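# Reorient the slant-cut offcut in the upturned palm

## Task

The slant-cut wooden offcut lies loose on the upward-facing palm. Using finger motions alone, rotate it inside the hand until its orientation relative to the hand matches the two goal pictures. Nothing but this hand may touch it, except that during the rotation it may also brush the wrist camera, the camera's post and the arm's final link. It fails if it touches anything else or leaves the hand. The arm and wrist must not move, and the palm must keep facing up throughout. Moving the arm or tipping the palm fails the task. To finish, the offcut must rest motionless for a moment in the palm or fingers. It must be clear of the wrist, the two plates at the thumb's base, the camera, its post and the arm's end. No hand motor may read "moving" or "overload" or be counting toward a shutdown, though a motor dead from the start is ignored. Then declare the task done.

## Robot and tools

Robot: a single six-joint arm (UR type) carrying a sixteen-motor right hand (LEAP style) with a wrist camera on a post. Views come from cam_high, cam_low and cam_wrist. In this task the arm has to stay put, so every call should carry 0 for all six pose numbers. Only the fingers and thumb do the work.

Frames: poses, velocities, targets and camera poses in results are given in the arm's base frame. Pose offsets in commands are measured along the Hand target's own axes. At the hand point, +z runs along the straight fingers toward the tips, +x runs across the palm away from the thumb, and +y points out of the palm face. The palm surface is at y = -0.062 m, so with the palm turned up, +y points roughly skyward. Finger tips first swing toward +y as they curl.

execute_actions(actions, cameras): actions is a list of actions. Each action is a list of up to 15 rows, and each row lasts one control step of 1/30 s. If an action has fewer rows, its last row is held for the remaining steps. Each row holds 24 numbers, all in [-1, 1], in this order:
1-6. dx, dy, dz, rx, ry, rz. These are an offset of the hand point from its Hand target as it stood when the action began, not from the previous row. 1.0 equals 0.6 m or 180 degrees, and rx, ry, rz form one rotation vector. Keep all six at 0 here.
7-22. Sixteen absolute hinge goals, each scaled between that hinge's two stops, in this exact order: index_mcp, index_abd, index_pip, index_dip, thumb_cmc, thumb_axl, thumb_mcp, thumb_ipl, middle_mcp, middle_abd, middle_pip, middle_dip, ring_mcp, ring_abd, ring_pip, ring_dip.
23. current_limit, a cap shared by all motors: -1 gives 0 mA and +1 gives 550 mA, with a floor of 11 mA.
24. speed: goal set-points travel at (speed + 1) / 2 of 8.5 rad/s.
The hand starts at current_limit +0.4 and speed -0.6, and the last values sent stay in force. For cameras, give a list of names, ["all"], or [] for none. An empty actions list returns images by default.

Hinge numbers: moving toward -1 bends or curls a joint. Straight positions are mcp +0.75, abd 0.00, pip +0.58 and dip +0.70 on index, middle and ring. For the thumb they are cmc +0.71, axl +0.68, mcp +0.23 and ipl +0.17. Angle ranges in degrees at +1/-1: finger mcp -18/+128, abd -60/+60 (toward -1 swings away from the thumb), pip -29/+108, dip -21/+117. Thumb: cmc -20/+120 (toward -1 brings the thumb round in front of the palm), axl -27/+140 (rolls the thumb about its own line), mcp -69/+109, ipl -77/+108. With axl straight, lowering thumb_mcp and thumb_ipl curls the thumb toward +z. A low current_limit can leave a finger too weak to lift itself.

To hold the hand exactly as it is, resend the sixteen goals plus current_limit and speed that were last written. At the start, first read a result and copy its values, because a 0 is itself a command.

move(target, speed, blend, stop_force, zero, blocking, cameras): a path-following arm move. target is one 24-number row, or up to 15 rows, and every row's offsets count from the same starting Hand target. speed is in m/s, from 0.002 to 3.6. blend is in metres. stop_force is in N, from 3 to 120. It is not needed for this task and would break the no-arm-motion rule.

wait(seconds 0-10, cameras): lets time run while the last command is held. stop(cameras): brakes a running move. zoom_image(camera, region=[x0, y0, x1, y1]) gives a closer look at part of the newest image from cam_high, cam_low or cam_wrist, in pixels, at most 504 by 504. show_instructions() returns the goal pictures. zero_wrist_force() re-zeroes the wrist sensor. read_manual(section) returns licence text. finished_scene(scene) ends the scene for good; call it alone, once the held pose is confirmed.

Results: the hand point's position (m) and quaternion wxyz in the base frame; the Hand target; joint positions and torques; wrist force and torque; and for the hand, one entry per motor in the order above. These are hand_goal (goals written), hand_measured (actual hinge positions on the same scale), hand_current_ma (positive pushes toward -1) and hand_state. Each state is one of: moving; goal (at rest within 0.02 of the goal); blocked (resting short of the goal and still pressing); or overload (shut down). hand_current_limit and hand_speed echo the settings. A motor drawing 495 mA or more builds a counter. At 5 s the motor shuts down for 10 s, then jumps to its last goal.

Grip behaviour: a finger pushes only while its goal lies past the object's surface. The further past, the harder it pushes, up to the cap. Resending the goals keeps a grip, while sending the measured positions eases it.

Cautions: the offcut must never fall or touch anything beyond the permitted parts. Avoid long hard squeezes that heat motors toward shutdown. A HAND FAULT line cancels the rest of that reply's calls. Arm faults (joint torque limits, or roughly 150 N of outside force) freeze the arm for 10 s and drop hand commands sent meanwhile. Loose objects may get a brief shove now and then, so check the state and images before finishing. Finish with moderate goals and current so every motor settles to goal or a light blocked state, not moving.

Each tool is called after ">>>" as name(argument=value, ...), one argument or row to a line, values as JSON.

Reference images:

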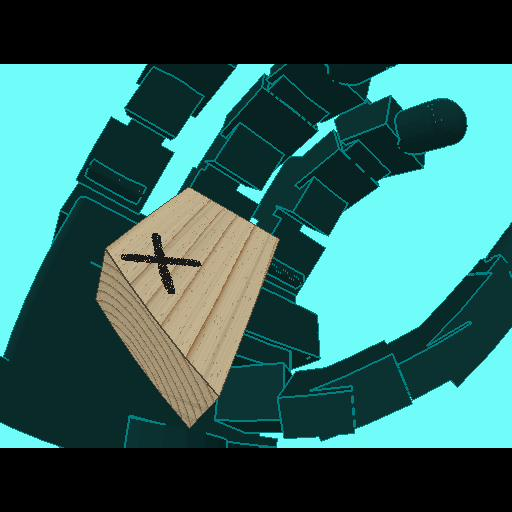

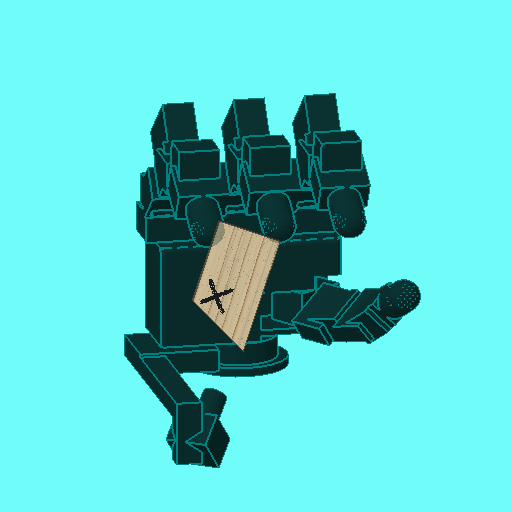

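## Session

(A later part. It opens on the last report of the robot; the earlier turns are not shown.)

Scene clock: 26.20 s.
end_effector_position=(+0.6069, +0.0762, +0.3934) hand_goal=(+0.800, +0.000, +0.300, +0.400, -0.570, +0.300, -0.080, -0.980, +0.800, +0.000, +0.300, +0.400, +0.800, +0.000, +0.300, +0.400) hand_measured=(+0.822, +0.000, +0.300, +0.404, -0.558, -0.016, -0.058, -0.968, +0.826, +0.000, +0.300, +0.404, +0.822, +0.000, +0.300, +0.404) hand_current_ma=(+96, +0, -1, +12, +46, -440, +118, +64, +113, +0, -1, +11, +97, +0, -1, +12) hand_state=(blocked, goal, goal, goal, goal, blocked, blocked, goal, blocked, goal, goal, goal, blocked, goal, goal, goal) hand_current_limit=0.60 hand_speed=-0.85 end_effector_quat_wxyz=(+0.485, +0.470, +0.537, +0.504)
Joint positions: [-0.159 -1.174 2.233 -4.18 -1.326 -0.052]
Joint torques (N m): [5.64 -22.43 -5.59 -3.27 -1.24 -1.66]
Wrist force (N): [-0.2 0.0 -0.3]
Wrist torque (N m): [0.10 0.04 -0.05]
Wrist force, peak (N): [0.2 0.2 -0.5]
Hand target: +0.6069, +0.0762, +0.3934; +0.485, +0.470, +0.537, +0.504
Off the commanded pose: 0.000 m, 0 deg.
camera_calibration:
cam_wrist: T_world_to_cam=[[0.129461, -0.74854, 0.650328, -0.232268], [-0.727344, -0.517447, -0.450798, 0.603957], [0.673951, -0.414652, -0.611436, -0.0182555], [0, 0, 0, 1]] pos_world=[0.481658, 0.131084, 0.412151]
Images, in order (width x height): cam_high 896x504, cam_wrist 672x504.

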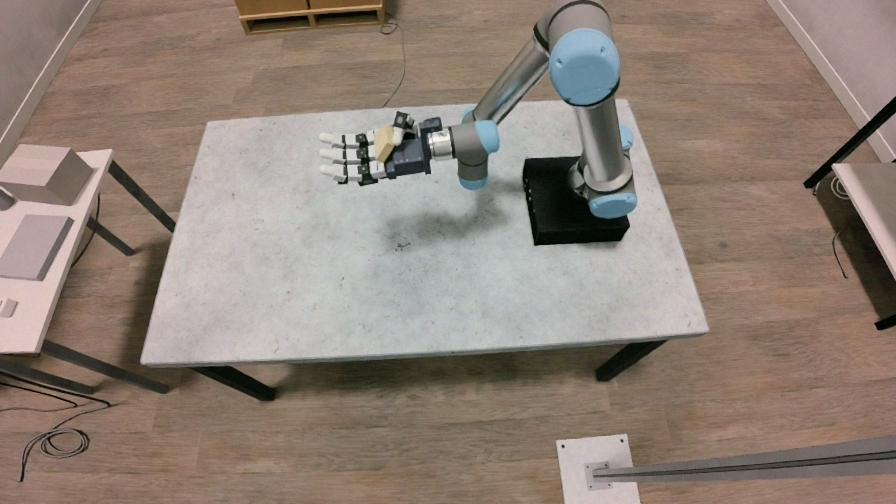

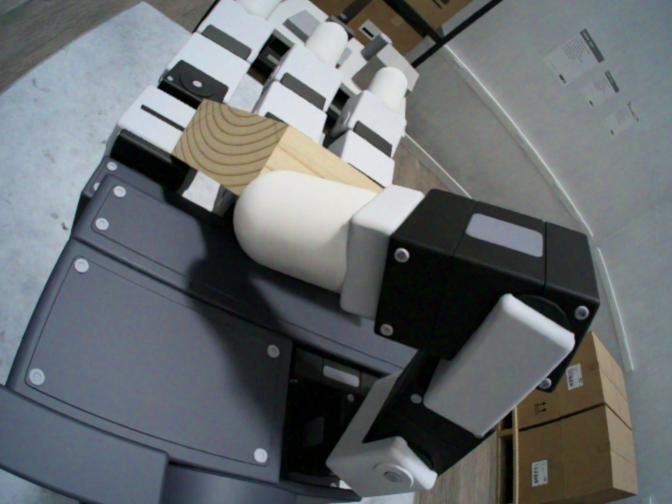

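>>> execute_actions(
  actions=[
    [[0,0,0,0,0,0,0.8,0,0.3,0.4,-0.57,0.4,-0.08,-0.98,0.8,0,0.3,0.4,0.8,0,0.3,0.4,0.6,-0.85]],
    [[0,0,0,0,0,0,0.75,0,0.3,0.4,-0.4,0.1,0.2,-0.8,0.75,0,0.3,0.4,0.75,0,0.3,0.4,0.4,-0.85]],
    [[0,0,0,0,0,0,0.75,0,0.3,0.4,-0.2,0.0,0.23,-0.2,0.75,0,0.3,0.4,0.75,0,0.3,0.4,0.4,-0.75]],
    [[0,0,0,0,0,0,0.75,0,0.3,0.4,-0.2,0.0,0.23,0.17,0.75,0,0.3,0.4,0.75,0,0.3,0.4,0.4,-0.75]],
  ],
  cameras=["cam_wrist","cam_high"],
)

>>> zoom_image(
  camera="cam_high",
  region=[320, 50, 500, 190],
)

Scene clock: 29.47 s.
end_effector_position=(+0.6069, +0.0762, +0.3934) hand_goal=(+0.750, +0.000, +0.300, +0.400, -0.200, +0.000, +0.230, +0.170, +0.750, +0.000, +0.300, +0.400, +0.750, +0.000, +0.300, +0.400) hand_measured=(+0.772, +0.000, +0.300, +0.404, -0.198, +0.002, +0.230, +0.168, +0.772, +0.000, +0.300, +0.404, +0.770, +0.000, +0.300, +0.404) hand_current_ma=(+96, +0, +0, +12, +5, +11, -3, -9, +93, +0, +0, +11, +92, +0, +0, +12) hand_state=(blocked, goal, goal, goal, goal, goal, goal, goal, blocked, goal, goal, goal, blocked, goal, goal, goal) hand_current_limit=0.40 hand_speed=-0.75 end_effector_quat_wxyz=(+0.485, +0.470, +0.537, +0.504)
Joint positions: [-0.159 -1.174 2.233 -4.18 -1.326 -0.052]
Joint torques (N m): [5.23 -21.29 -4.88 -3.3 -1.37 -1.52]
Wrist force (N): [0.3 0.3 -0.2]
Wrist torque (N m): [0.12 -0.03 0.04]
Wrist force, peak (N): [0.2 0.6 -0.5]
Hand target: +0.6069, +0.0762, +0.3934; +0.485, +0.470, +0.537, +0.504
Off the commanded pose: 0.000 m, 0 deg.
camera_calibration:
cam_wrist: T_world_to_cam=[[0.129461, -0.74854, 0.650328, -0.232268], [-0.727344, -0.517447, -0.450798, 0.603957], [0.673951, -0.414652, -0.611436, -0.0182555], [0, 0, 0, 1]] pos_world=[0.481658, 0.131084, 0.412151]
Images, in order (width x height): cam_high 896x504, cam_wrist 672x504.

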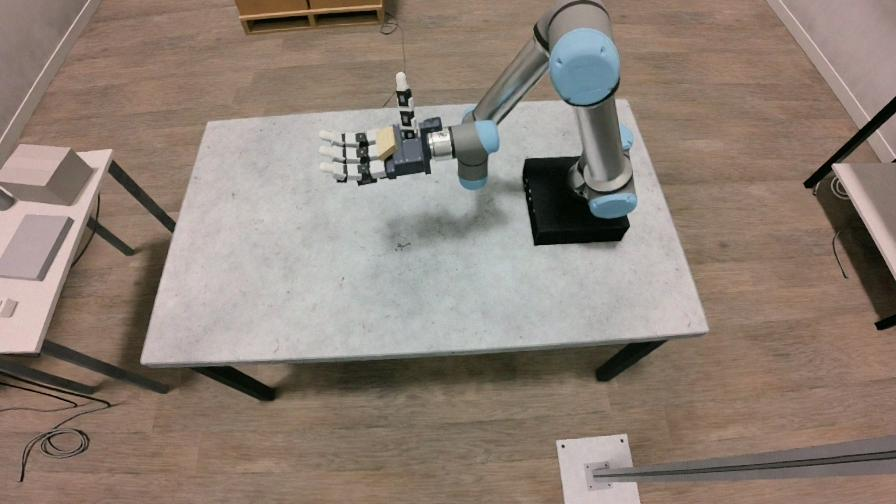

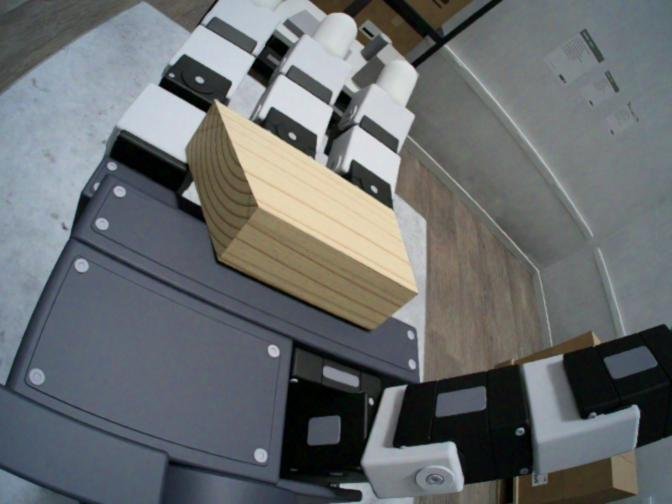

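Scaled by 2.800 from the camera's 896x504 image, which has a finer 1280x720 frame.

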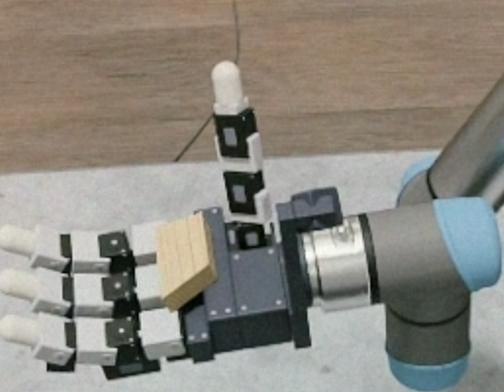

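>>> execute_actions(
  actions=[
    [[0,0,0,0,0,0,0.3,0,0.5,0.6,-0.1,0.2,0.23,0.17,0.3,0,0.5,0.6,0.3,0,0.5,0.6,0.6,-0.9]],
    [[0,0,0,0,0,0,0.1,0,0.5,0.6,-0.1,0.2,0.23,0.17,0.1,0,0.5,0.6,0.1,0,0.5,0.6,0.6,-0.9]],
    [[0,0,0,0,0,0,-0.1,0,0.5,0.6,-0.1,0.2,0.23,0.17,-0.1,0,0.5,0.6,-0.1,0,0.5,0.6,0.6,-0.9]],
    [[0,0,0,0,0,0,-0.2,0,0.5,0.6,-0.1,0.2,0.23,0.17,-0.2,0,0.5,0.6,-0.2,0,0.5,0.6,0.6,-0.9]],
  ],
  cameras=["cam_wrist","cam_high"],
)

>>> zoom_image(
  camera="cam_high",
  region=[320, 50, 500, 190],
)

Scene clock: 33.07 s.
end_effector_position=(+0.6069, +0.0762, +0.3934) hand_goal=(-0.200, +0.000, +0.500, +0.600, -0.100, +0.200, +0.230, +0.170, -0.200, +0.000, +0.500, +0.600, -0.200, +0.000, +0.500, +0.600) hand_measured=(-0.188, +0.000, +0.500, +0.598, -0.098, +0.198, +0.230, +0.168, -0.188, +0.000, +0.500, +0.598, -0.188, +0.000, +0.500, +0.598) hand_current_ma=(+52, +0, -1, -9, +9, -11, -2, -8, +52, +0, -1, -8, +50, +0, -1, -9) hand_state=(goal, goal, goal, goal, goal, goal, goal, goal, goal, goal, goal, goal, goal, goal, goal, goal) hand_current_limit=0.60 hand_speed=-0.90 end_effector_quat_wxyz=(+0.485, +0.470, +0.537, +0.504)
Joint positions: [-0.159 -1.174 2.233 -4.18 -1.326 -0.052]
Joint torques (N m): [3.94 -21.48 -4.46 -3.09 -0.86 -1.35]
Wrist force (N): [0.2 0.4 -0.2]
Wrist torque (N m): [0.05 -0.02 0.04]
Wrist force, peak (N): [-0.3 0.4 -0.5]
Hand target: +0.6069, +0.0762, +0.3934; +0.485, +0.470, +0.537, +0.504
Off the commanded pose: 0.000 m, 0 deg.
camera_calibration:
cam_wrist: T_world_to_cam=[[0.129461, -0.74854, 0.650328, -0.232268], [-0.727344, -0.517447, -0.450798, 0.603957], [0.673951, -0.414652, -0.611436, -0.0182555], [0, 0, 0, 1]] pos_world=[0.481658, 0.131084, 0.412151]
Images, in order (width x height): cam_high 896x504, cam_wrist 672x504.

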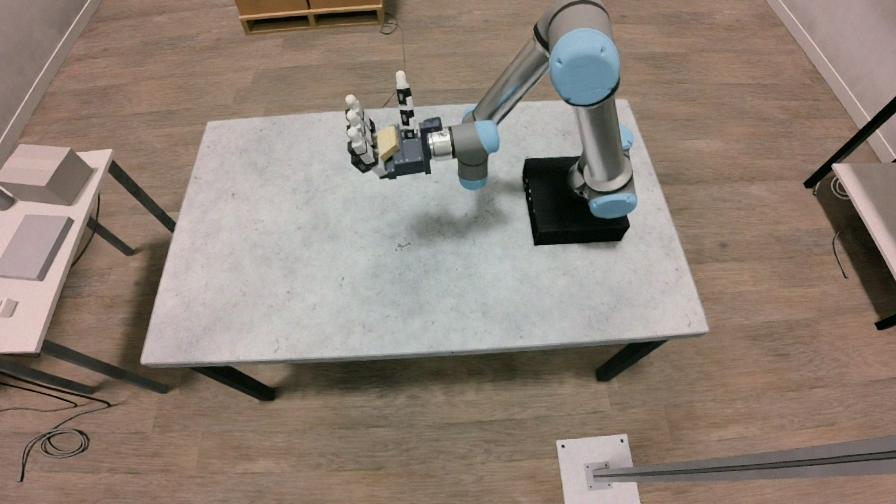

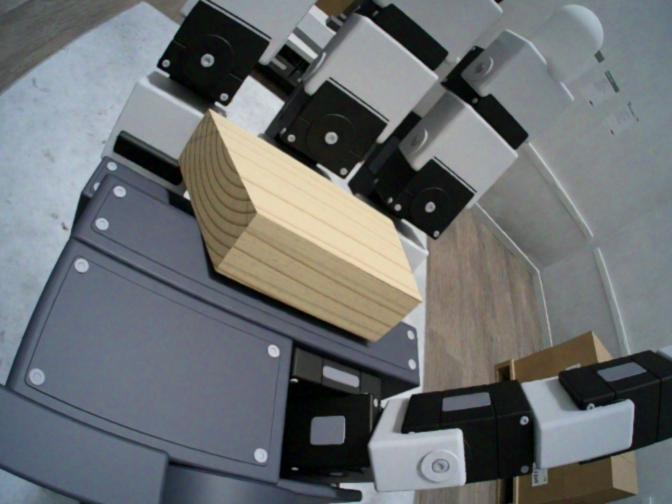

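Scaled by 2.800 from the camera's 896x504 image, which has a finer 1280x720 frame.

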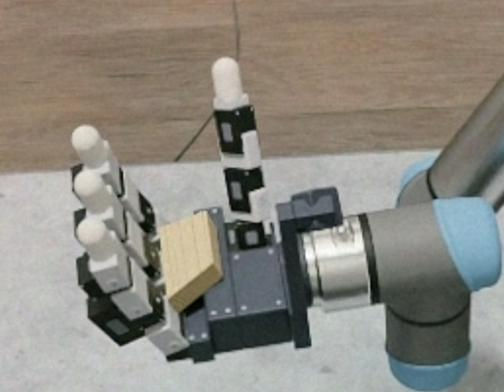

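>>> execute_actions(
  actions=[
    [[0,0,0,0,0,0,0.8,0,0.3,0.4,-0.4,0.5,0.23,-0.2,0.8,0,0.3,0.4,0.8,0,0.3,0.4,0.4,-0.7]],
    [[0,0,0,0,0,0,0.8,0,0.3,0.4,-0.78,0.5,0.23,-0.7,0.8,0,0.3,0.4,0.8,0,0.3,0.4,0.4,-0.7]],
    [[0,0,0,0,0,0,0.8,0,0.3,0.4,-0.78,0.5,0.1,-0.95,0.8,0,0.3,0.4,0.8,0,0.3,0.4,0.4,-0.7]],
    [[0,0,0,0,0,0,0.8,0,0.3,0.4,-0.8,0.5,-0.1,-0.95,0.8,0,0.3,0.4,0.8,0,0.3,0.4,0.3,-0.8]],
  ],
  cameras=["cam_wrist"],
)

>>> execute_actions(
  actions=[
    [[0,0,0,0,0,0,0.8,0,0.3,0.4,-0.8,0.5,-0.3,-0.85,0.8,0,0.3,0.4,0.8,0,0.3,0.4,0.3,-0.85]],
    [[0,0,0,0,0,0,0.8,0,0.3,0.4,-0.8,0.5,-0.5,-0.7,0.8,0,0.3,0.4,0.8,0,0.3,0.4,0.3,-0.85]],
    [[0,0,0,0,0,0,0.8,0,0.3,0.4,-0.8,0.5,-0.7,-0.5,0.8,0,0.3,0.4,0.8,0,0.3,0.4,0.3,-0.85]],
  ],
  cameras=["cam_wrist","cam_high"],
)

>>> zoom_image(
  camera="cam_high",
  region=[320, 50, 500, 190],
)

Scene clock: 35.97 s.
end_effector_position=(+0.6069, +0.0762, +0.3934) hand_goal=(+0.800, +0.000, +0.300, +0.400, -0.800, +0.500, -0.100, -0.950, +0.800, +0.000, +0.300, +0.400, +0.800, +0.000, +0.300, +0.400) hand_measured=(+0.808, +0.000, +0.304, +0.402, -0.790, +0.500, -0.010, -0.934, +0.806, +0.000, +0.306, +0.402, +0.806, +0.000, +0.306, +0.402) hand_current_ma=(+29, +0, +18, +10, +38, +3, +357, +87, +28, +0, +20, +9, +27, +0, +22, +10) hand_state=(goal, goal, goal, goal, goal, goal, blocked, goal, goal, goal, goal, goal, goal, goal, goal, goal) hand_current_limit=0.30 hand_speed=-0.80 end_effector_quat_wxyz=(+0.485, +0.470, +0.537, +0.504)
Joint positions: [-0.159 -1.174 2.233 -4.18 -1.326 -0.052]
Joint torques (N m): [5.52 -21.44 -4.71 -3.25 -1.07 -1.25]
Wrist force (N): [-0.1 0.1 0.1]
Wrist torque (N m): [0.08 0.02 -0.03]
Wrist force, peak (N): [-0.1 0.1 -0.6]
Hand target: +0.6069, +0.0762, +0.3934; +0.485, +0.470, +0.537, +0.504
Off the commanded pose: 0.000 m, 0 deg.
camera_calibration:
cam_wrist: T_world_to_cam=[[0.129461, -0.74854, 0.650328, -0.232268], [-0.727344, -0.517447, -0.450798, 0.603957], [0.673951, -0.414652, -0.611436, -0.0182555], [0, 0, 0, 1]] pos_world=[0.481658, 0.131084, 0.412151]
Images, in order (width x height): cam_wrist 672x504.

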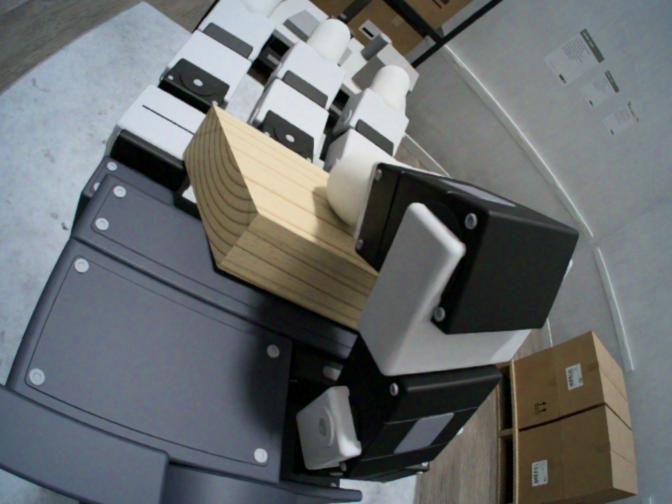

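Scene clock: 37.73 s.
end_effector_position=(+0.6069, +0.0762, +0.3934) hand_goal=(+0.800, +0.000, +0.300, +0.400, -0.800, +0.500, -0.700, -0.500, +0.800, +0.000, +0.300, +0.400, +0.800, +0.000, +0.300, +0.400) hand_measured=(+0.808, +0.000, +0.304, +0.402, -0.788, +0.506, -0.328, -0.488, +0.808, +0.000, +0.306, +0.402, +0.808, +0.000, +0.306, +0.402) hand_current_ma=(+32, +0, +18, +10, +44, +28, +357, +66, +35, +0, +20, +9, +28, +0, +22, +10) hand_state=(goal, goal, goal, goal, goal, goal, blocked, goal, goal, goal, goal, goal, goal, goal, goal, goal) hand_current_limit=0.30 hand_speed=-0.85 end_effector_quat_wxyz=(+0.485, +0.470, +0.537, +0.504)
Joint positions: [-0.159 -1.174 2.233 -4.18 -1.326 -0.052]
Joint torques (N m): [3.57 -20.79 -2.79 -3.04 -1.02 -1.33]
Wrist force (N): [-0.2 0.2 0.0]
Wrist torque (N m): [0.12 0.03 -0.04]
Wrist force, peak (N): [-0.1 0.6 0.1]
Hand target: +0.6069, +0.0762, +0.3934; +0.485, +0.470, +0.537, +0.504
Off the commanded pose: 0.000 m, 0 deg.
camera_calibration:
cam_wrist: T_world_to_cam=[[0.129461, -0.74854, 0.650328, -0.232268], [-0.727344, -0.517447, -0.450798, 0.603957], [0.673951, -0.414652, -0.611436, -0.0182555], [0, 0, 0, 1]] pos_world=[0.481658, 0.131084, 0.412151]
Images, in order (width x height): cam_high 896x504, cam_wrist 672x504.

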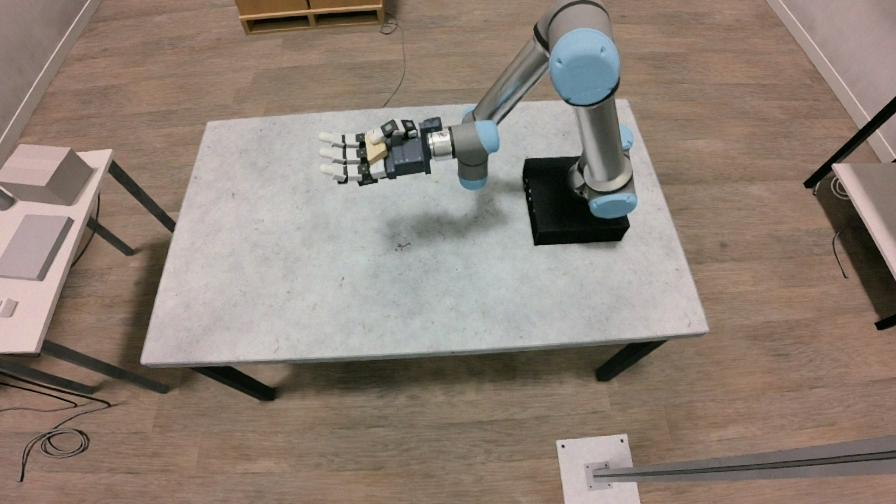

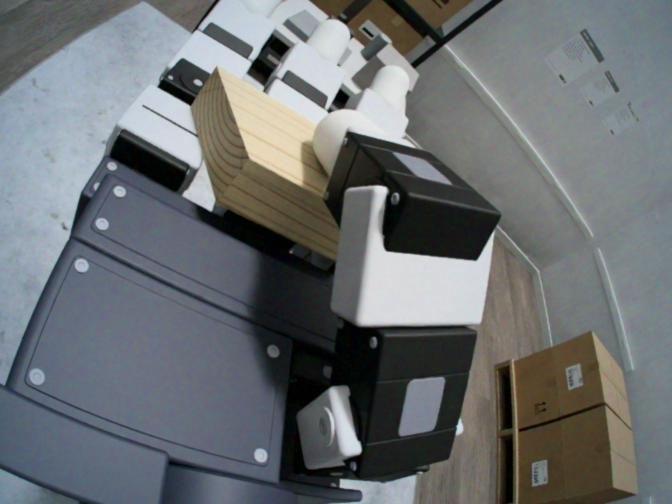

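Scaled by 2.800 from the camera's 896x504 image, which has a finer 1280x720 frame.

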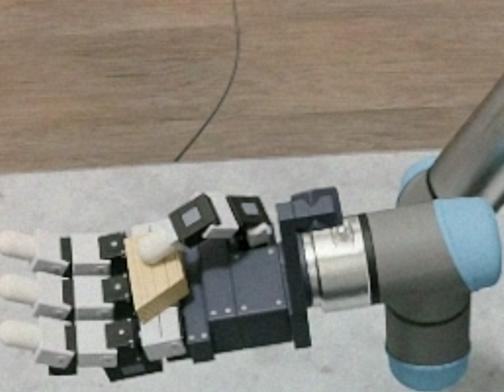

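>>> execute_actions(
  actions=[
    [[0,0,0,0,0,0,0.75,0,0.3,0.4,-0.8,0.5,-0.75,-0.42,0.75,0,0.3,0.4,0.75,0,0.3,0.4,0.3,-0.85]],
    [[0,0,0,0,0,0,0.7,0,0.3,0.4,-0.5,0.5,0,-0.3,0.7,0,0.3,0.4,0.7,0,0.3,0.4,0.4,-0.75]],
    [[0,0,0,0,0,0,0.5,0,0.5,0.6,-0.1,0.5,0.23,0.17,0.5,0,0.5,0.6,0.5,0,0.5,0.6,0.6,-0.85]],
    [[0,0,0,0,0,0,0.2,0,0.5,0.6,-0.1,0.5,0.23,0.17,0.2,0,0.5,0.6,0.2,0,0.5,0.6,0.6,-0.88]],
    [[0,0,0,0,0,0,0,0,0.5,0.6,-0.1,0.5,0.23,0.17,0,0,0.5,0.6,0,0,0.5,0.6,0.6,-0.88]],
    [[0,0,0,0,0,0,0,0,0.5,0.6,-0.1,0.5,0.23,0.17,0,0,0.5,0.6,0,0,0.5,0.6,0.6,-0.88]],
  ],
  cameras=["cam_wrist","cam_high"],
)

>>> zoom_image(
  camera="cam_high",
  region=[320, 50, 500, 190],
)

Scene clock: 41.43 s.
end_effector_position=(+0.6069, +0.0762, +0.3934) hand_goal=(+0.000, +0.000, +0.500, +0.600, -0.100, +0.500, +0.230, +0.170, +0.000, +0.000, +0.500, +0.600, +0.000, +0.000, +0.500, +0.600) hand_measured=(+0.016, +0.000, +0.500, +0.598, -0.098, +0.502, +0.228, +0.168, +0.046, +0.000, +0.500, +0.598, +0.040, +0.000, +0.500, +0.598) hand_current_ma=(+71, +0, -1, -9, +9, +7, -8, -10, +217, +0, -1, -8, +184, -2, -1, -9) hand_state=(goal, goal, goal, goal, goal, goal, goal, goal, blocked, goal, goal, goal, blocked, goal, goal, goal) hand_current_limit=0.60 hand_speed=-0.88 end_effector_quat_wxyz=(+0.485, +0.470, +0.537, +0.504)
Joint positions: [-0.159 -1.174 2.233 -4.18 -1.326 -0.052]
Joint torques (N m): [5.73 -19.79 -3.5 -3.04 -1.17 -1.36]
Wrist force (N): [-0.1 0.2 0.2]
Wrist torque (N m): [0.03 0.01 0.00]
Wrist force, peak (N): [-0.4 0.4 -0.3]
Hand target: +0.6069, +0.0762, +0.3934; +0.485, +0.470, +0.537, +0.504
Off the commanded pose: 0.000 m, 0 deg.
camera_calibration:
cam_wrist: T_world_to_cam=[[0.129461, -0.74854, 0.650328, -0.232268], [-0.727344, -0.517447, -0.450798, 0.603957], [0.673951, -0.414652, -0.611436, -0.0182555], [0, 0, 0, 1]] pos_world=[0.481658, 0.131084, 0.412151]
Images, in order (width x height): cam_high 896x504, cam_wrist 672x504.

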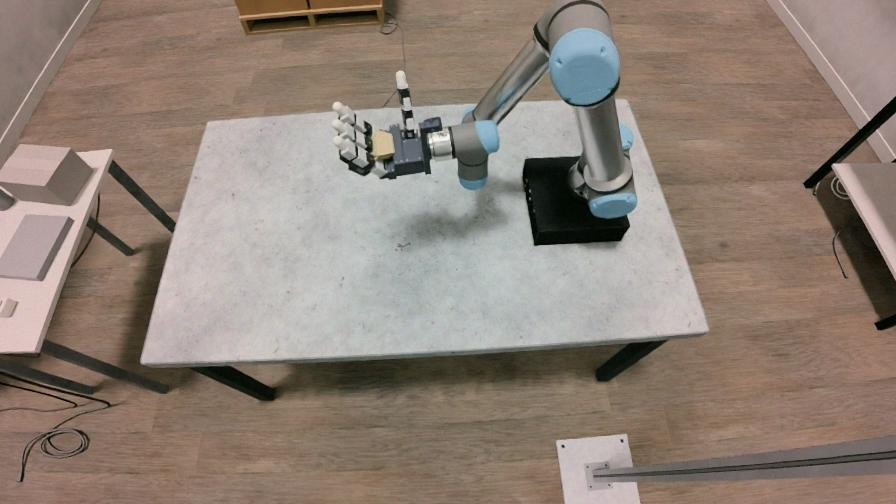

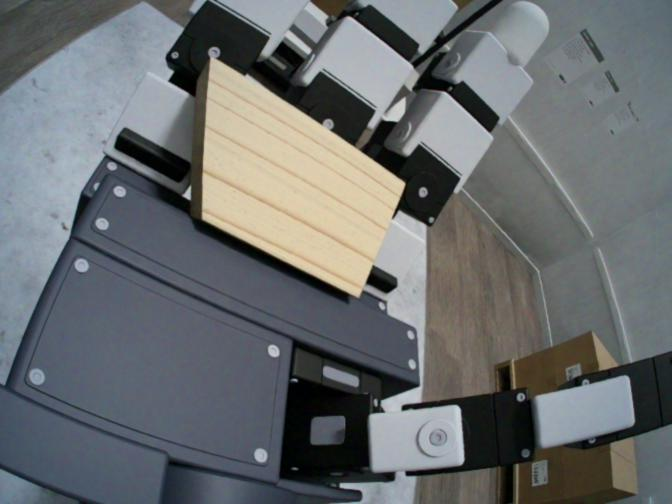

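Scaled by 2.800 from the camera's 896x504 image, which has a finer 1280x720 frame.

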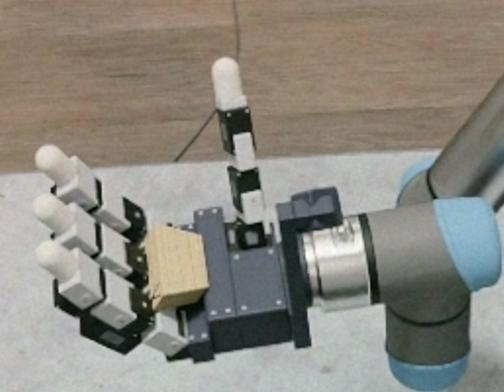

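>>> execute_actions(
  actions=[
    [[0,0,0,0,0,0,-0.2,0,0.5,0.6,-0.1,0.5,0.23,0.17,-0.2,0,0.5,0.6,-0.2,0,0.5,0.6,0.7,-0.88]],
    [[0,0,0,0,0,0,-0.4,0,0.5,0.6,-0.1,0.5,0.23,0.17,-0.4,0,0.5,0.6,-0.4,0,0.5,0.6,0.7,-0.88]],
    [[0,0,0,0,0,0,-0.5,0,0.5,0.6,-0.1,0.5,0.23,0.17,-0.5,0,0.5,0.6,-0.5,0,0.5,0.6,0.7,-0.9]],
  ],
  cameras=["cam_wrist","cam_high"],
)

>>> zoom_image(
  camera="cam_high",
  region=[320, 50, 500, 190],
)

Scene clock: 43.47 s.
end_effector_position=(+0.6069, +0.0762, +0.3934) hand_goal=(-0.500, +0.000, +0.500, +0.600, -0.100, +0.500, +0.230, +0.170, -0.500, +0.000, +0.500, +0.600, -0.500, +0.000, +0.500, +0.600) hand_measured=(-0.496, +0.000, +0.500, +0.598, -0.098, +0.502, +0.228, +0.168, +0.022, +0.000, +0.500, +0.598, +0.010, -0.006, +0.500, +0.598) hand_current_ma=(+19, +0, -1, -9, +9, +7, -8, -10, +468, +0, +0, -8, +468, -17, +0, -8) hand_state=(goal, goal, goal, goal, goal, goal, goal, goal, blocked, goal, goal, goal, blocked, goal, goal, goal) hand_current_limit=0.70 hand_speed=-0.90 end_effector_quat_wxyz=(+0.485, +0.470, +0.537, +0.504)
Joint positions: [-0.159 -1.174 2.233 -4.18 -1.326 -0.052]
Joint torques (N m): [5.07 -20.91 -3.67 -3.05 -1.22 -1.47]
Wrist force (N): [0.1 0.1 -0.2]
Wrist torque (N m): [0.01 -0.01 0.02]
Wrist force, peak (N): [-0.2 0.6 -0.5]
Hand target: +0.6069, +0.0762, +0.3934; +0.485, +0.470, +0.537, +0.504
Off the commanded pose: 0.000 m, 0 deg.
camera_calibration:
cam_wrist: T_world_to_cam=[[0.129461, -0.74854, 0.650328, -0.232268], [-0.727344, -0.517447, -0.450798, 0.603957], [0.673951, -0.414652, -0.611436, -0.0182555], [0, 0, 0, 1]] pos_world=[0.481658, 0.131084, 0.412151]
Images, in order (width x height): cam_high 896x504, cam_wrist 672x504.

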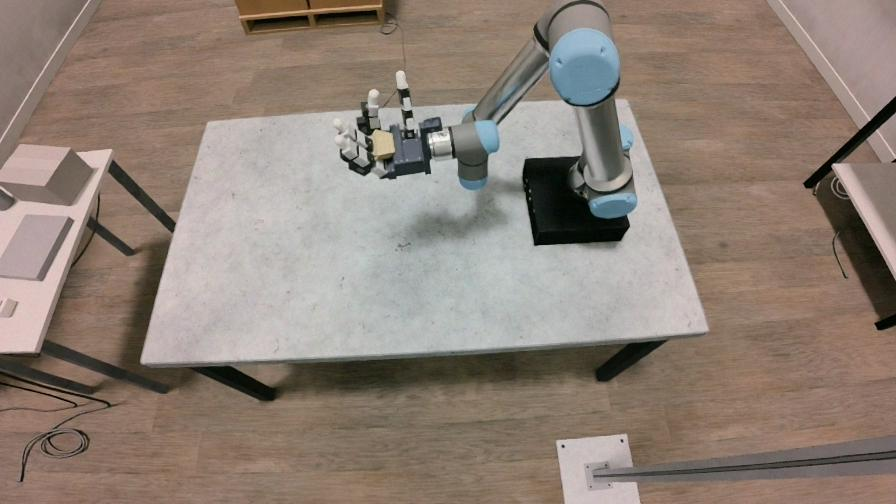

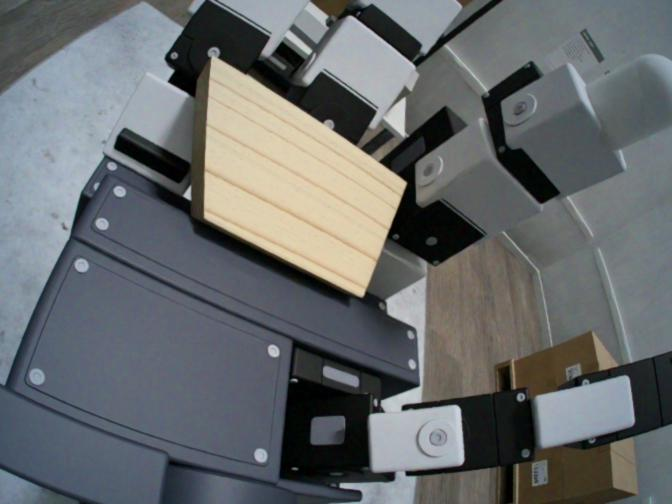

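Scaled by 2.800 from the camera's 896x504 image, which has a finer 1280x720 frame.

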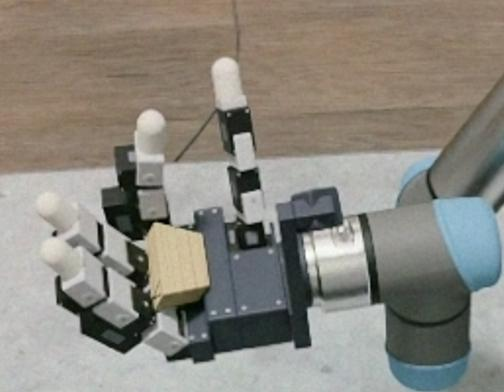

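>>> execute_actions(
  actions=[
    [[0,0,0,0,0,0,0.3,0,0.3,0.4,-0.1,0.5,0.23,0.17,0.2,0,0.3,0.4,0.2,0,0.3,0.4,0.4,-0.85]],
    [[0,0,0,0,0,0,0.78,0,0.3,0.4,-0.1,0.5,0.23,0.17,0.78,0,0.3,0.4,0.78,0,0.3,0.4,0.4,-0.85]],
    [[0,0,0,0,0,0,0.78,0,0.3,0.4,-0.78,0.5,0.23,-0.7,0.78,0,0.3,0.4,0.78,0,0.3,0.4,0.4,-0.7]],
    [[0,0,0,0,0,0,0.78,0,0.3,0.4,-0.78,0.5,0.1,-0.95,0.78,0,0.3,0.4,0.78,0,0.3,0.4,0.4,-0.7]],
  ],
  cameras=["cam_wrist"],
)

Scene clock: 49.67 s.
end_effector_position=(+0.6069, +0.0762, +0.3934) hand_goal=(+0.780, +0.000, +0.300, +0.400, -0.780, +0.500, +0.100, -0.950, +0.780, +0.000, +0.300, +0.400, +0.780, +0.000, +0.300, +0.400) hand_measured=(+0.788, +0.000, +0.302, +0.402, -0.780, +0.502, +0.100, -0.948, +0.786, +0.000, +0.306, +0.402, +0.786, -0.004, +0.306, +0.402) hand_current_ma=(+29, +0, +10, +10, +0, +7, +0, +6, +28, +0, +22, +9, +27, -10, +23, +10) hand_state=(goal, goal, goal, goal, goal, goal, goal, goal, goal, goal, goal, goal, goal, goal, goal, goal) hand_current_limit=0.40 hand_speed=-0.70 end_effector_quat_wxyz=(+0.485, +0.470, +0.537, +0.504)
Joint positions: [-0.159 -1.174 2.233 -4.18 -1.326 -0.052]
Joint torques (N m): [3.8 -20.24 -2.15 -3.05 -1.1 -1.21]
Wrist force (N): [0.3 -0.1 -0.3]
Wrist torque (N m): [0.10 -0.03 0.00]
Wrist force, peak (N): [0.2 0.6 -0.4]
Hand target: +0.6069, +0.0762, +0.3934; +0.485, +0.470, +0.537, +0.504
Off the commanded pose: 0.000 m, 0 deg.
camera_calibration:
cam_wrist: T_world_to_cam=[[0.129461, -0.74854, 0.650328, -0.232268], [-0.727344, -0.517447, -0.450798, 0.603957], [0.673951, -0.414652, -0.611436, -0.0182555], [0, 0, 0, 1]] pos_world=[0.481658, 0.131084, 0.412151]
Images, in order (width x height): cam_wrist 672x504.

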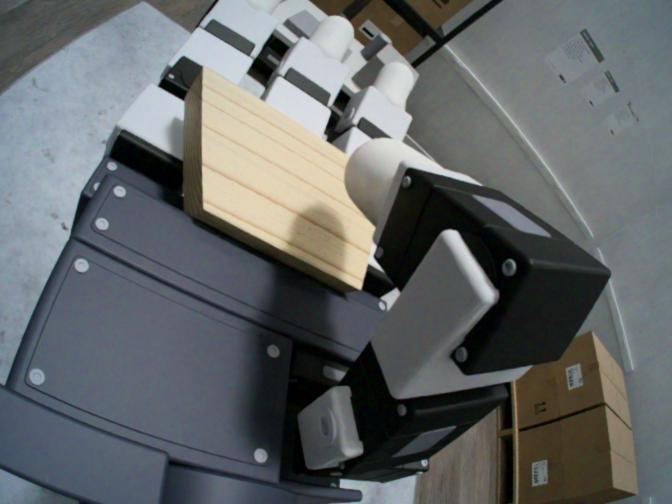

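>>> execute_actions(
  actions=[
    [[0,0,0,0,0,0,0.78,0,0.3,0.4,-0.8,0.45,-0.1,-0.95,0.78,0,0.3,0.4,0.78,0,0.3,0.4,0.3,-0.82]],
    [[0,0,0,0,0,0,0.78,0,0.3,0.4,-0.82,0.4,-0.4,-0.8,0.78,0,0.3,0.4,0.78,0,0.3,0.4,0.3,-0.82]],
    [[0,0,0,0,0,0,0.78,0,0.3,0.4,-0.82,0.4,-0.7,-0.55,0.78,0,0.3,0.4,0.78,0,0.3,0.4,0.3,-0.82]],
    [[0,0,0,0,0,0,0.78,0,0.3,0.4,-0.82,0.4,-0.95,-0.3,0.78,0,0.3,0.4,0.78,0,0.3,0.4,0.3,-0.82]],
  ],
  cameras=["cam_wrist"],
)

>>> execute_actions(
  actions=[
    [[0,0,0,0,0,0,0.72,0,0.3,0.4,-0.57,0.0,0.23,-0.4,0.72,0,0.3,0.4,0.72,0,0.3,0.4,0.4,-0.75]],
    [[0,0,0,0,0,0,0.72,0,0.3,0.4,-0.5,-0.4,0.23,-0.7,0.72,0,0.3,0.4,0.72,0,0.3,0.4,0.4,-0.75]],
  ],
  cameras=["cam_wrist","cam_high"],
)

>>> zoom_image(
  camera="cam_high",
  region=[320, 50, 500, 190],
)

Scene clock: 52.37 s.
end_effector_position=(+0.6069, +0.0762, +0.3934) hand_goal=(+0.780, +0.000, +0.300, +0.400, -0.820, +0.400, -0.950, -0.300, +0.780, +0.000, +0.300, +0.400, +0.780, +0.000, +0.300, +0.400) hand_measured=(+0.788, +0.000, +0.302, +0.402, -0.794, +0.406, -0.416, -0.290, +0.792, +0.000, +0.306, +0.402, +0.792, -0.002, +0.306, +0.402) hand_current_ma=(+29, +0, +10, +10, +112, +29, +357, +54, +48, +0, +22, +9, +47, -8, +23, +10) hand_state=(goal, goal, goal, goal, blocked, goal, blocked, goal, goal, goal, goal, goal, goal, goal, goal, goal) hand_current_limit=0.30 hand_speed=-0.82 end_effector_quat_wxyz=(+0.485, +0.470, +0.537, +0.504)
Joint positions: [-0.159 -1.174 2.233 -4.18 -1.326 -0.052]
Joint torques (N m): [4.76 -19.92 -1.7 -3.06 -0.82 -0.97]
Wrist force (N): [-0.2 0.0 -0.4]
Wrist torque (N m): [0.12 0.03 -0.05]
Wrist force, peak (N): [-0.1 0.4 -0.5]
Hand target: +0.6069, +0.0762, +0.3934; +0.485, +0.470, +0.537, +0.504
Off the commanded pose: 0.000 m, 0 deg.
camera_calibration:
cam_wrist: T_world_to_cam=[[0.129461, -0.74854, 0.650328, -0.232268], [-0.727344, -0.517447, -0.450798, 0.603957], [0.673951, -0.414652, -0.611436, -0.0182555], [0, 0, 0, 1]] pos_world=[0.481658, 0.131084, 0.412151]
Images, in order (width x height): cam_wrist 672x504.

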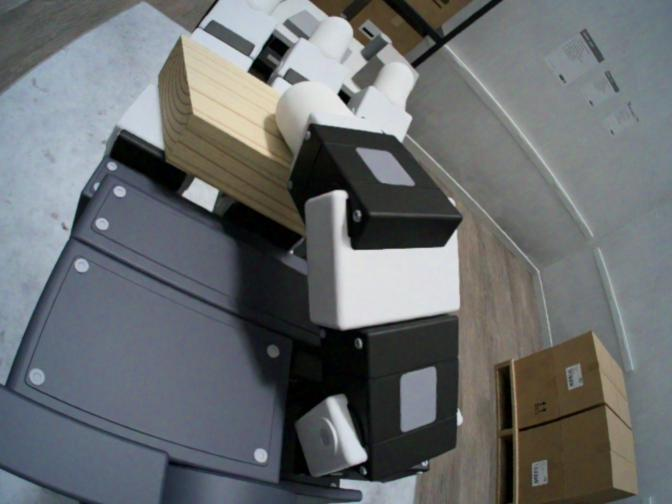

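Scene clock: 53.73 s.
end_effector_position=(+0.6069, +0.0762, +0.3934) hand_goal=(+0.720, +0.000, +0.300, +0.400, -0.500, -0.400, +0.230, -0.700, +0.720, +0.000, +0.300, +0.400, +0.720, +0.000, +0.300, +0.400) hand_measured=(+0.742, +0.000, +0.302, +0.402, -0.504, -0.398, +0.226, -0.698, +0.742, +0.000, +0.306, +0.402, +0.742, -0.002, +0.306, +0.402) hand_current_ma=(+96, +0, +10, +10, -13, +12, -21, +5, +94, +0, +22, +9, +93, -8, +23, +10) hand_state=(blocked, goal, goal, goal, goal, goal, goal, goal, blocked, goal, goal, goal, blocked, goal, goal, goal) hand_current_limit=0.40 hand_speed=-0.75 end_effector_quat_wxyz=(+0.485, +0.470, +0.537, +0.504)
Joint positions: [-0.159 -1.174 2.233 -4.18 -1.326 -0.052]
Joint torques (N m): [4.22 -19.6 -2.36 -3.14 -0.95 -1.28]
Wrist force (N): [0.2 0.1 0.0]
Wrist torque (N m): [0.08 -0.03 0.00]
Wrist force, peak (N): [0.0 -0.2 -0.4]
Hand target: +0.6069, +0.0762, +0.3934; +0.485, +0.470, +0.537, +0.504
Off the commanded pose: 0.000 m, 0 deg.
camera_calibration:
cam_wrist: T_world_to_cam=[[0.129461, -0.74854, 0.650328, -0.232268], [-0.727344, -0.517447, -0.450798, 0.603957], [0.673951, -0.414652, -0.611436, -0.0182555], [0, 0, 0, 1]] pos_world=[0.481658, 0.131084, 0.412151]
Images, in order (width x height): cam_high 896x504, cam_wrist 672x504.

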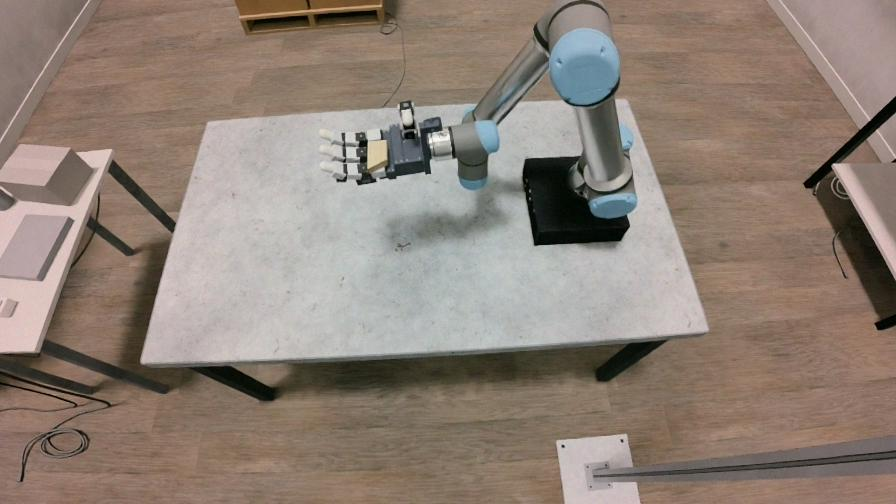

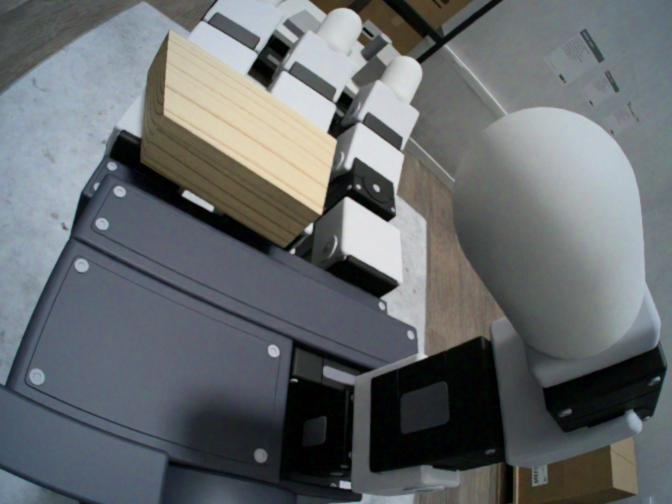

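Scaled by 2.800 from the camera's 896x504 image, which has a finer 1280x720 frame.

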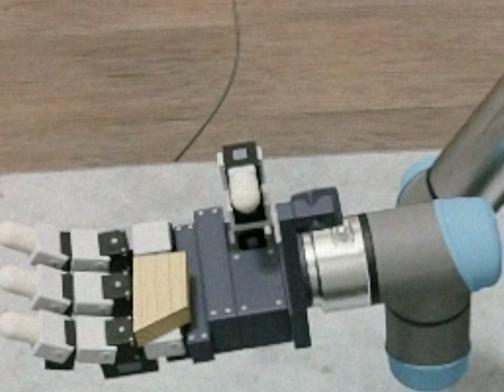

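>>> execute_actions(
  actions=[
    [[0,0,0,0,0,0,0.72,0,0.3,0.4,-0.57,-0.35,-0.2,-0.88,0.72,0,0.3,0.4,0.72,0,0.3,0.4,0.4,-0.75]],
    [[0,0,0,0,0,0,0.72,0,0.3,0.4,-0.57,0.1,-0.28,-0.86,0.72,0,0.3,0.4,0.72,0,0.3,0.4,0.4,-0.8]],
    [[0,0,0,0,0,0,0.72,0,0.3,0.4,-0.57,0.1,-0.28,-0.86,0.72,0,0.3,0.4,0.72,0,0.3,0.4,0.4,-0.8]],
  ],
  cameras=["cam_wrist","cam_high"],
)

>>> zoom_image(
  camera="cam_high",
  region=[320, 50, 500, 190],
)

Scene clock: 55.87 s.
end_effector_position=(+0.6069, +0.0762, +0.3934) hand_goal=(+0.720, +0.000, +0.300, +0.400, -0.570, +0.100, -0.280, -0.860, +0.720, +0.000, +0.300, +0.400, +0.720, +0.000, +0.300, +0.400) hand_measured=(+0.742, +0.000, +0.302, +0.402, -0.570, +0.098, -0.280, -0.864, +0.742, +0.000, +0.306, +0.402, +0.742, -0.002, +0.306, +0.402) hand_current_ma=(+96, +0, +10, +10, -3, -11, -4, -17, +94, +0, +22, +9, +93, -8, +23, +10) hand_state=(blocked, goal, goal, goal, goal, goal, goal, goal, blocked, goal, goal, goal, blocked, goal, goal, goal) hand_current_limit=0.40 hand_speed=-0.80 end_effector_quat_wxyz=(+0.485, +0.470, +0.537, +0.504)
Joint positions: [-0.159 -1.174 2.233 -4.18 -1.326 -0.052]
Joint torques (N m): [4.64 -19.82 -1.48 -3.15 -1.06 -1.11]
Wrist force (N): [-0.2 0.2 -0.1]
Wrist torque (N m): [0.12 0.03 -0.04]
Wrist force, peak (N): [-0.4 0.5 -0.3]
Hand target: +0.6069, +0.0762, +0.3934; +0.485, +0.470, +0.537, +0.504
Off the commanded pose: 0.000 m, 0 deg.
camera_calibration:
cam_wrist: T_world_to_cam=[[0.129461, -0.74854, 0.650328, -0.232268], [-0.727344, -0.517447, -0.450798, 0.603957], [0.673951, -0.414652, -0.611436, -0.0182555], [0, 0, 0, 1]] pos_world=[0.481658, 0.131084, 0.412151]
Images, in order (width x height): cam_high 896x504, cam_wrist 672x504.

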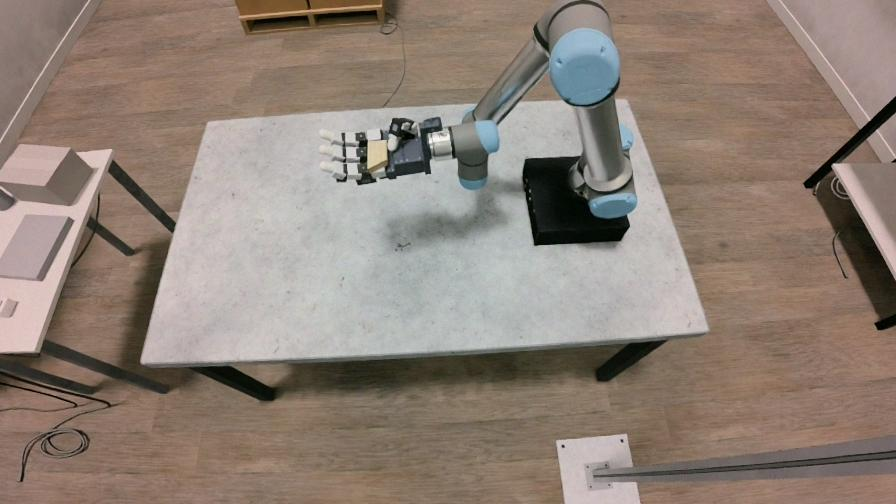

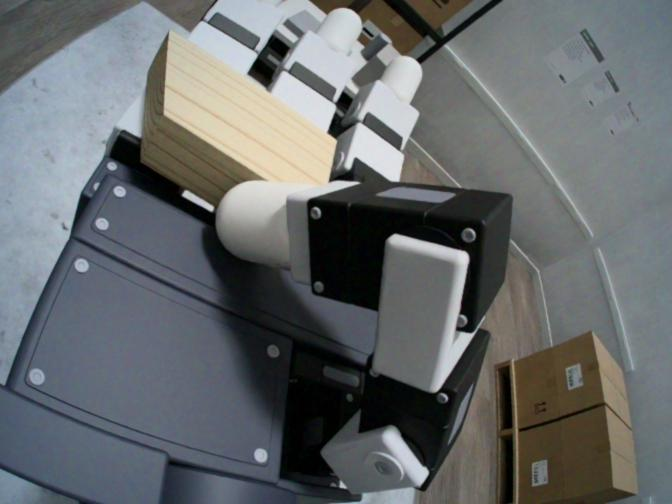

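Scaled by 2.800 from the camera's 896x504 image, which has a finer 1280x720 frame.

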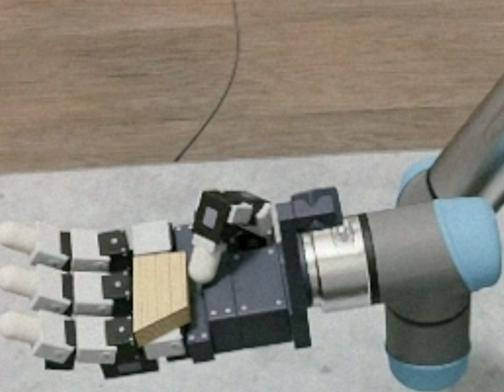

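>>> execute_actions(
  actions=[
    [[0,0,0,0,0,0,0.4,0,0.5,0.6,-0.57,0.1,-0.33,-0.86,0.4,0,0.5,0.6,0.4,0,0.5,0.6,0.6,-0.88]],
    [[0,0,0,0,0,0,0.2,0,0.5,0.6,-0.57,0.1,-0.33,-0.86,0.1,0,0.5,0.6,0.1,0,0.5,0.6,0.6,-0.88]],
    [[0,0,0,0,0,0,0.1,0,0.5,0.6,-0.57,0.1,-0.33,-0.86,-0.1,0,0.5,0.6,-0.1,0,0.5,0.6,0.6,-0.88]],
  ],
  cameras=["cam_wrist","cam_high"],
)

>>> zoom_image(
  camera="cam_high",
  region=[320, 50, 500, 190],
)

Scene clock: 58.53 s.
end_effector_position=(+0.6069, +0.0762, +0.3934) hand_goal=(+0.100, +0.000, +0.500, +0.600, -0.570, +0.100, -0.330, -0.860, -0.100, +0.000, +0.500, +0.600, -0.100, +0.000, +0.500, +0.600) hand_measured=(+0.118, +0.000, +0.500, +0.598, -0.520, -0.002, -0.302, -0.916, +0.068, +0.006, +0.500, +0.598, +0.078, +0.002, +0.500, +0.598) hand_current_ma=(+78, +0, -1, -9, +226, -440, +157, -344, +440, +20, -1, -8, +440, +6, -1, -9) hand_state=(goal, goal, goal, goal, blocked, blocked, blocked, blocked, blocked, goal, goal, goal, blocked, goal, goal, goal) hand_current_limit=0.60 hand_speed=-0.88 end_effector_quat_wxyz=(+0.485, +0.470, +0.537, +0.504)
Joint positions: [-0.159 -1.174 2.233 -4.18 -1.326 -0.052]
Joint torques (N m): [4.07 -18.96 -2.07 -2.87 -0.96 -1.1]
Wrist force (N): [-0.4 0.2 -0.2]
Wrist torque (N m): [0.09 0.05 -0.06]
Wrist force, peak (N): [-0.4 0.2 -0.4]
Hand target: +0.6069, +0.0762, +0.3934; +0.485, +0.470, +0.537, +0.504
Off the commanded pose: 0.000 m, 0 deg.
camera_calibration:
cam_wrist: T_world_to_cam=[[0.129461, -0.74854, 0.650328, -0.232268], [-0.727344, -0.517447, -0.450798, 0.603957], [0.673951, -0.414652, -0.611436, -0.0182555], [0, 0, 0, 1]] pos_world=[0.481658, 0.131084, 0.412151]
Images, in order (width x height): cam_high 896x504, cam_wrist 672x504.

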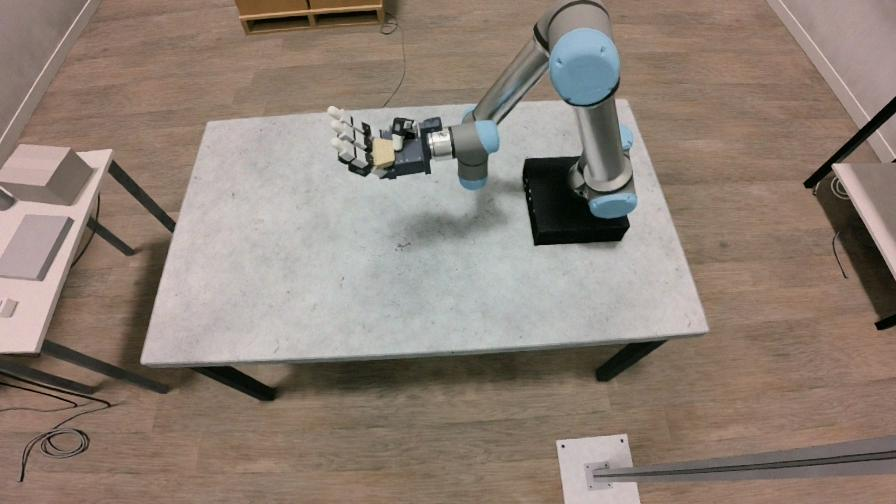

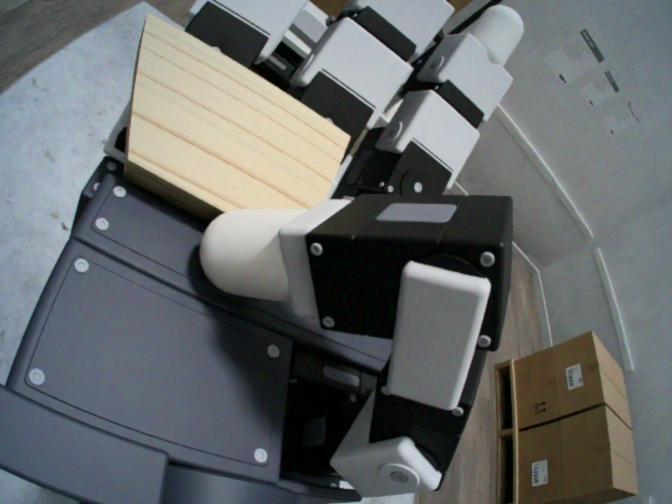

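Scaled by 2.800 from the camera's 896x504 image, which has a finer 1280x720 frame.

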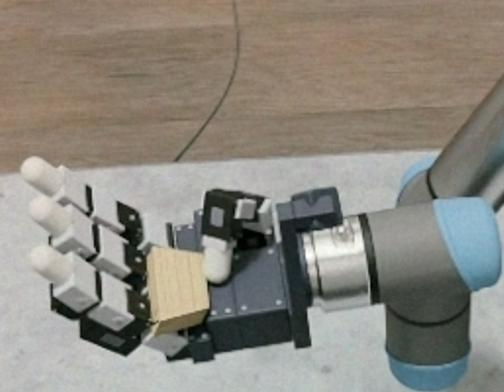

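>>> execute_actions(
  actions=[
    [[0,0,0,0,0,0,0.4,0,0.3,0.4,-0.5,-0.1,0.1,-0.7,0.4,0,0.3,0.4,0.4,0,0.3,0.4,0.4,-0.85]],
    [[0,0,0,0,0,0,0.78,0,0.3,0.4,-0.7,0.3,0.23,-0.6,0.78,0,0.3,0.4,0.78,0,0.3,0.4,0.4,-0.8]],
    [[0,0,0,0,0,0,0.78,0,0.3,0.4,-0.88,0.3,0.1,-0.9,0.78,0,0.3,0.4,0.78,0,0.3,0.4,0.4,-0.75]],
    [[0,0,0,0,0,0,0.78,0,0.3,0.4,-0.9,0.3,-0.1,-0.92,0.78,0,0.3,0.4,0.78,0,0.3,0.4,0.3,-0.8]],
  ],
  cameras=["cam_wrist"],
)

Scene clock: 62.50 s.
end_effector_position=(+0.6069, +0.0762, +0.3934) hand_goal=(+0.780, +0.000, +0.300, +0.400, -0.900, +0.300, -0.100, -0.920, +0.780, +0.000, +0.300, +0.400, +0.780, +0.000, +0.300, +0.400) hand_measured=(+0.788, +0.000, +0.306, +0.404, -0.884, +0.294, -0.006, -0.912, +0.786, +0.004, +0.306, +0.402, +0.786, +0.002, +0.306, +0.402) hand_current_ma=(+29, +0, +23, +11, +65, -25, +357, +43, +28, +10, +23, +9, +27, +6, +25, +11) hand_state=(goal, goal, goal, goal, goal, goal, blocked, goal, goal, goal, goal, goal, goal, goal, goal, goal) hand_current_limit=0.30 hand_speed=-0.80 end_effector_quat_wxyz=(+0.485, +0.470, +0.537, +0.504)
Joint positions: [-0.159 -1.174 2.233 -4.18 -1.326 -0.052]
Joint torques (N m): [4.22 -19.48 -2.32 -2.94 -0.62 -1.1]
Wrist force (N): [-0.2 0.0 -0.2]
Wrist torque (N m): [0.10 0.03 -0.05]
Wrist force, peak (N): [-0.4 0.5 0.0]
Hand target: +0.6069, +0.0762, +0.3934; +0.485, +0.470, +0.537, +0.504
Off the commanded pose: 0.000 m, 0 deg.
camera_calibration:
cam_wrist: T_world_to_cam=[[0.129461, -0.74854, 0.650328, -0.232268], [-0.727344, -0.517447, -0.450798, 0.603957], [0.673951, -0.414652, -0.611436, -0.0182555], [0, 0, 0, 1]] pos_world=[0.481658, 0.131084, 0.412151]
Images, in order (width x height): cam_wrist 672x504.

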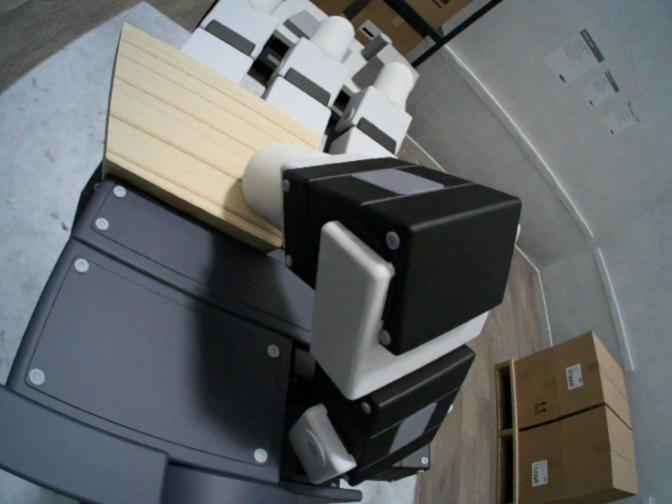

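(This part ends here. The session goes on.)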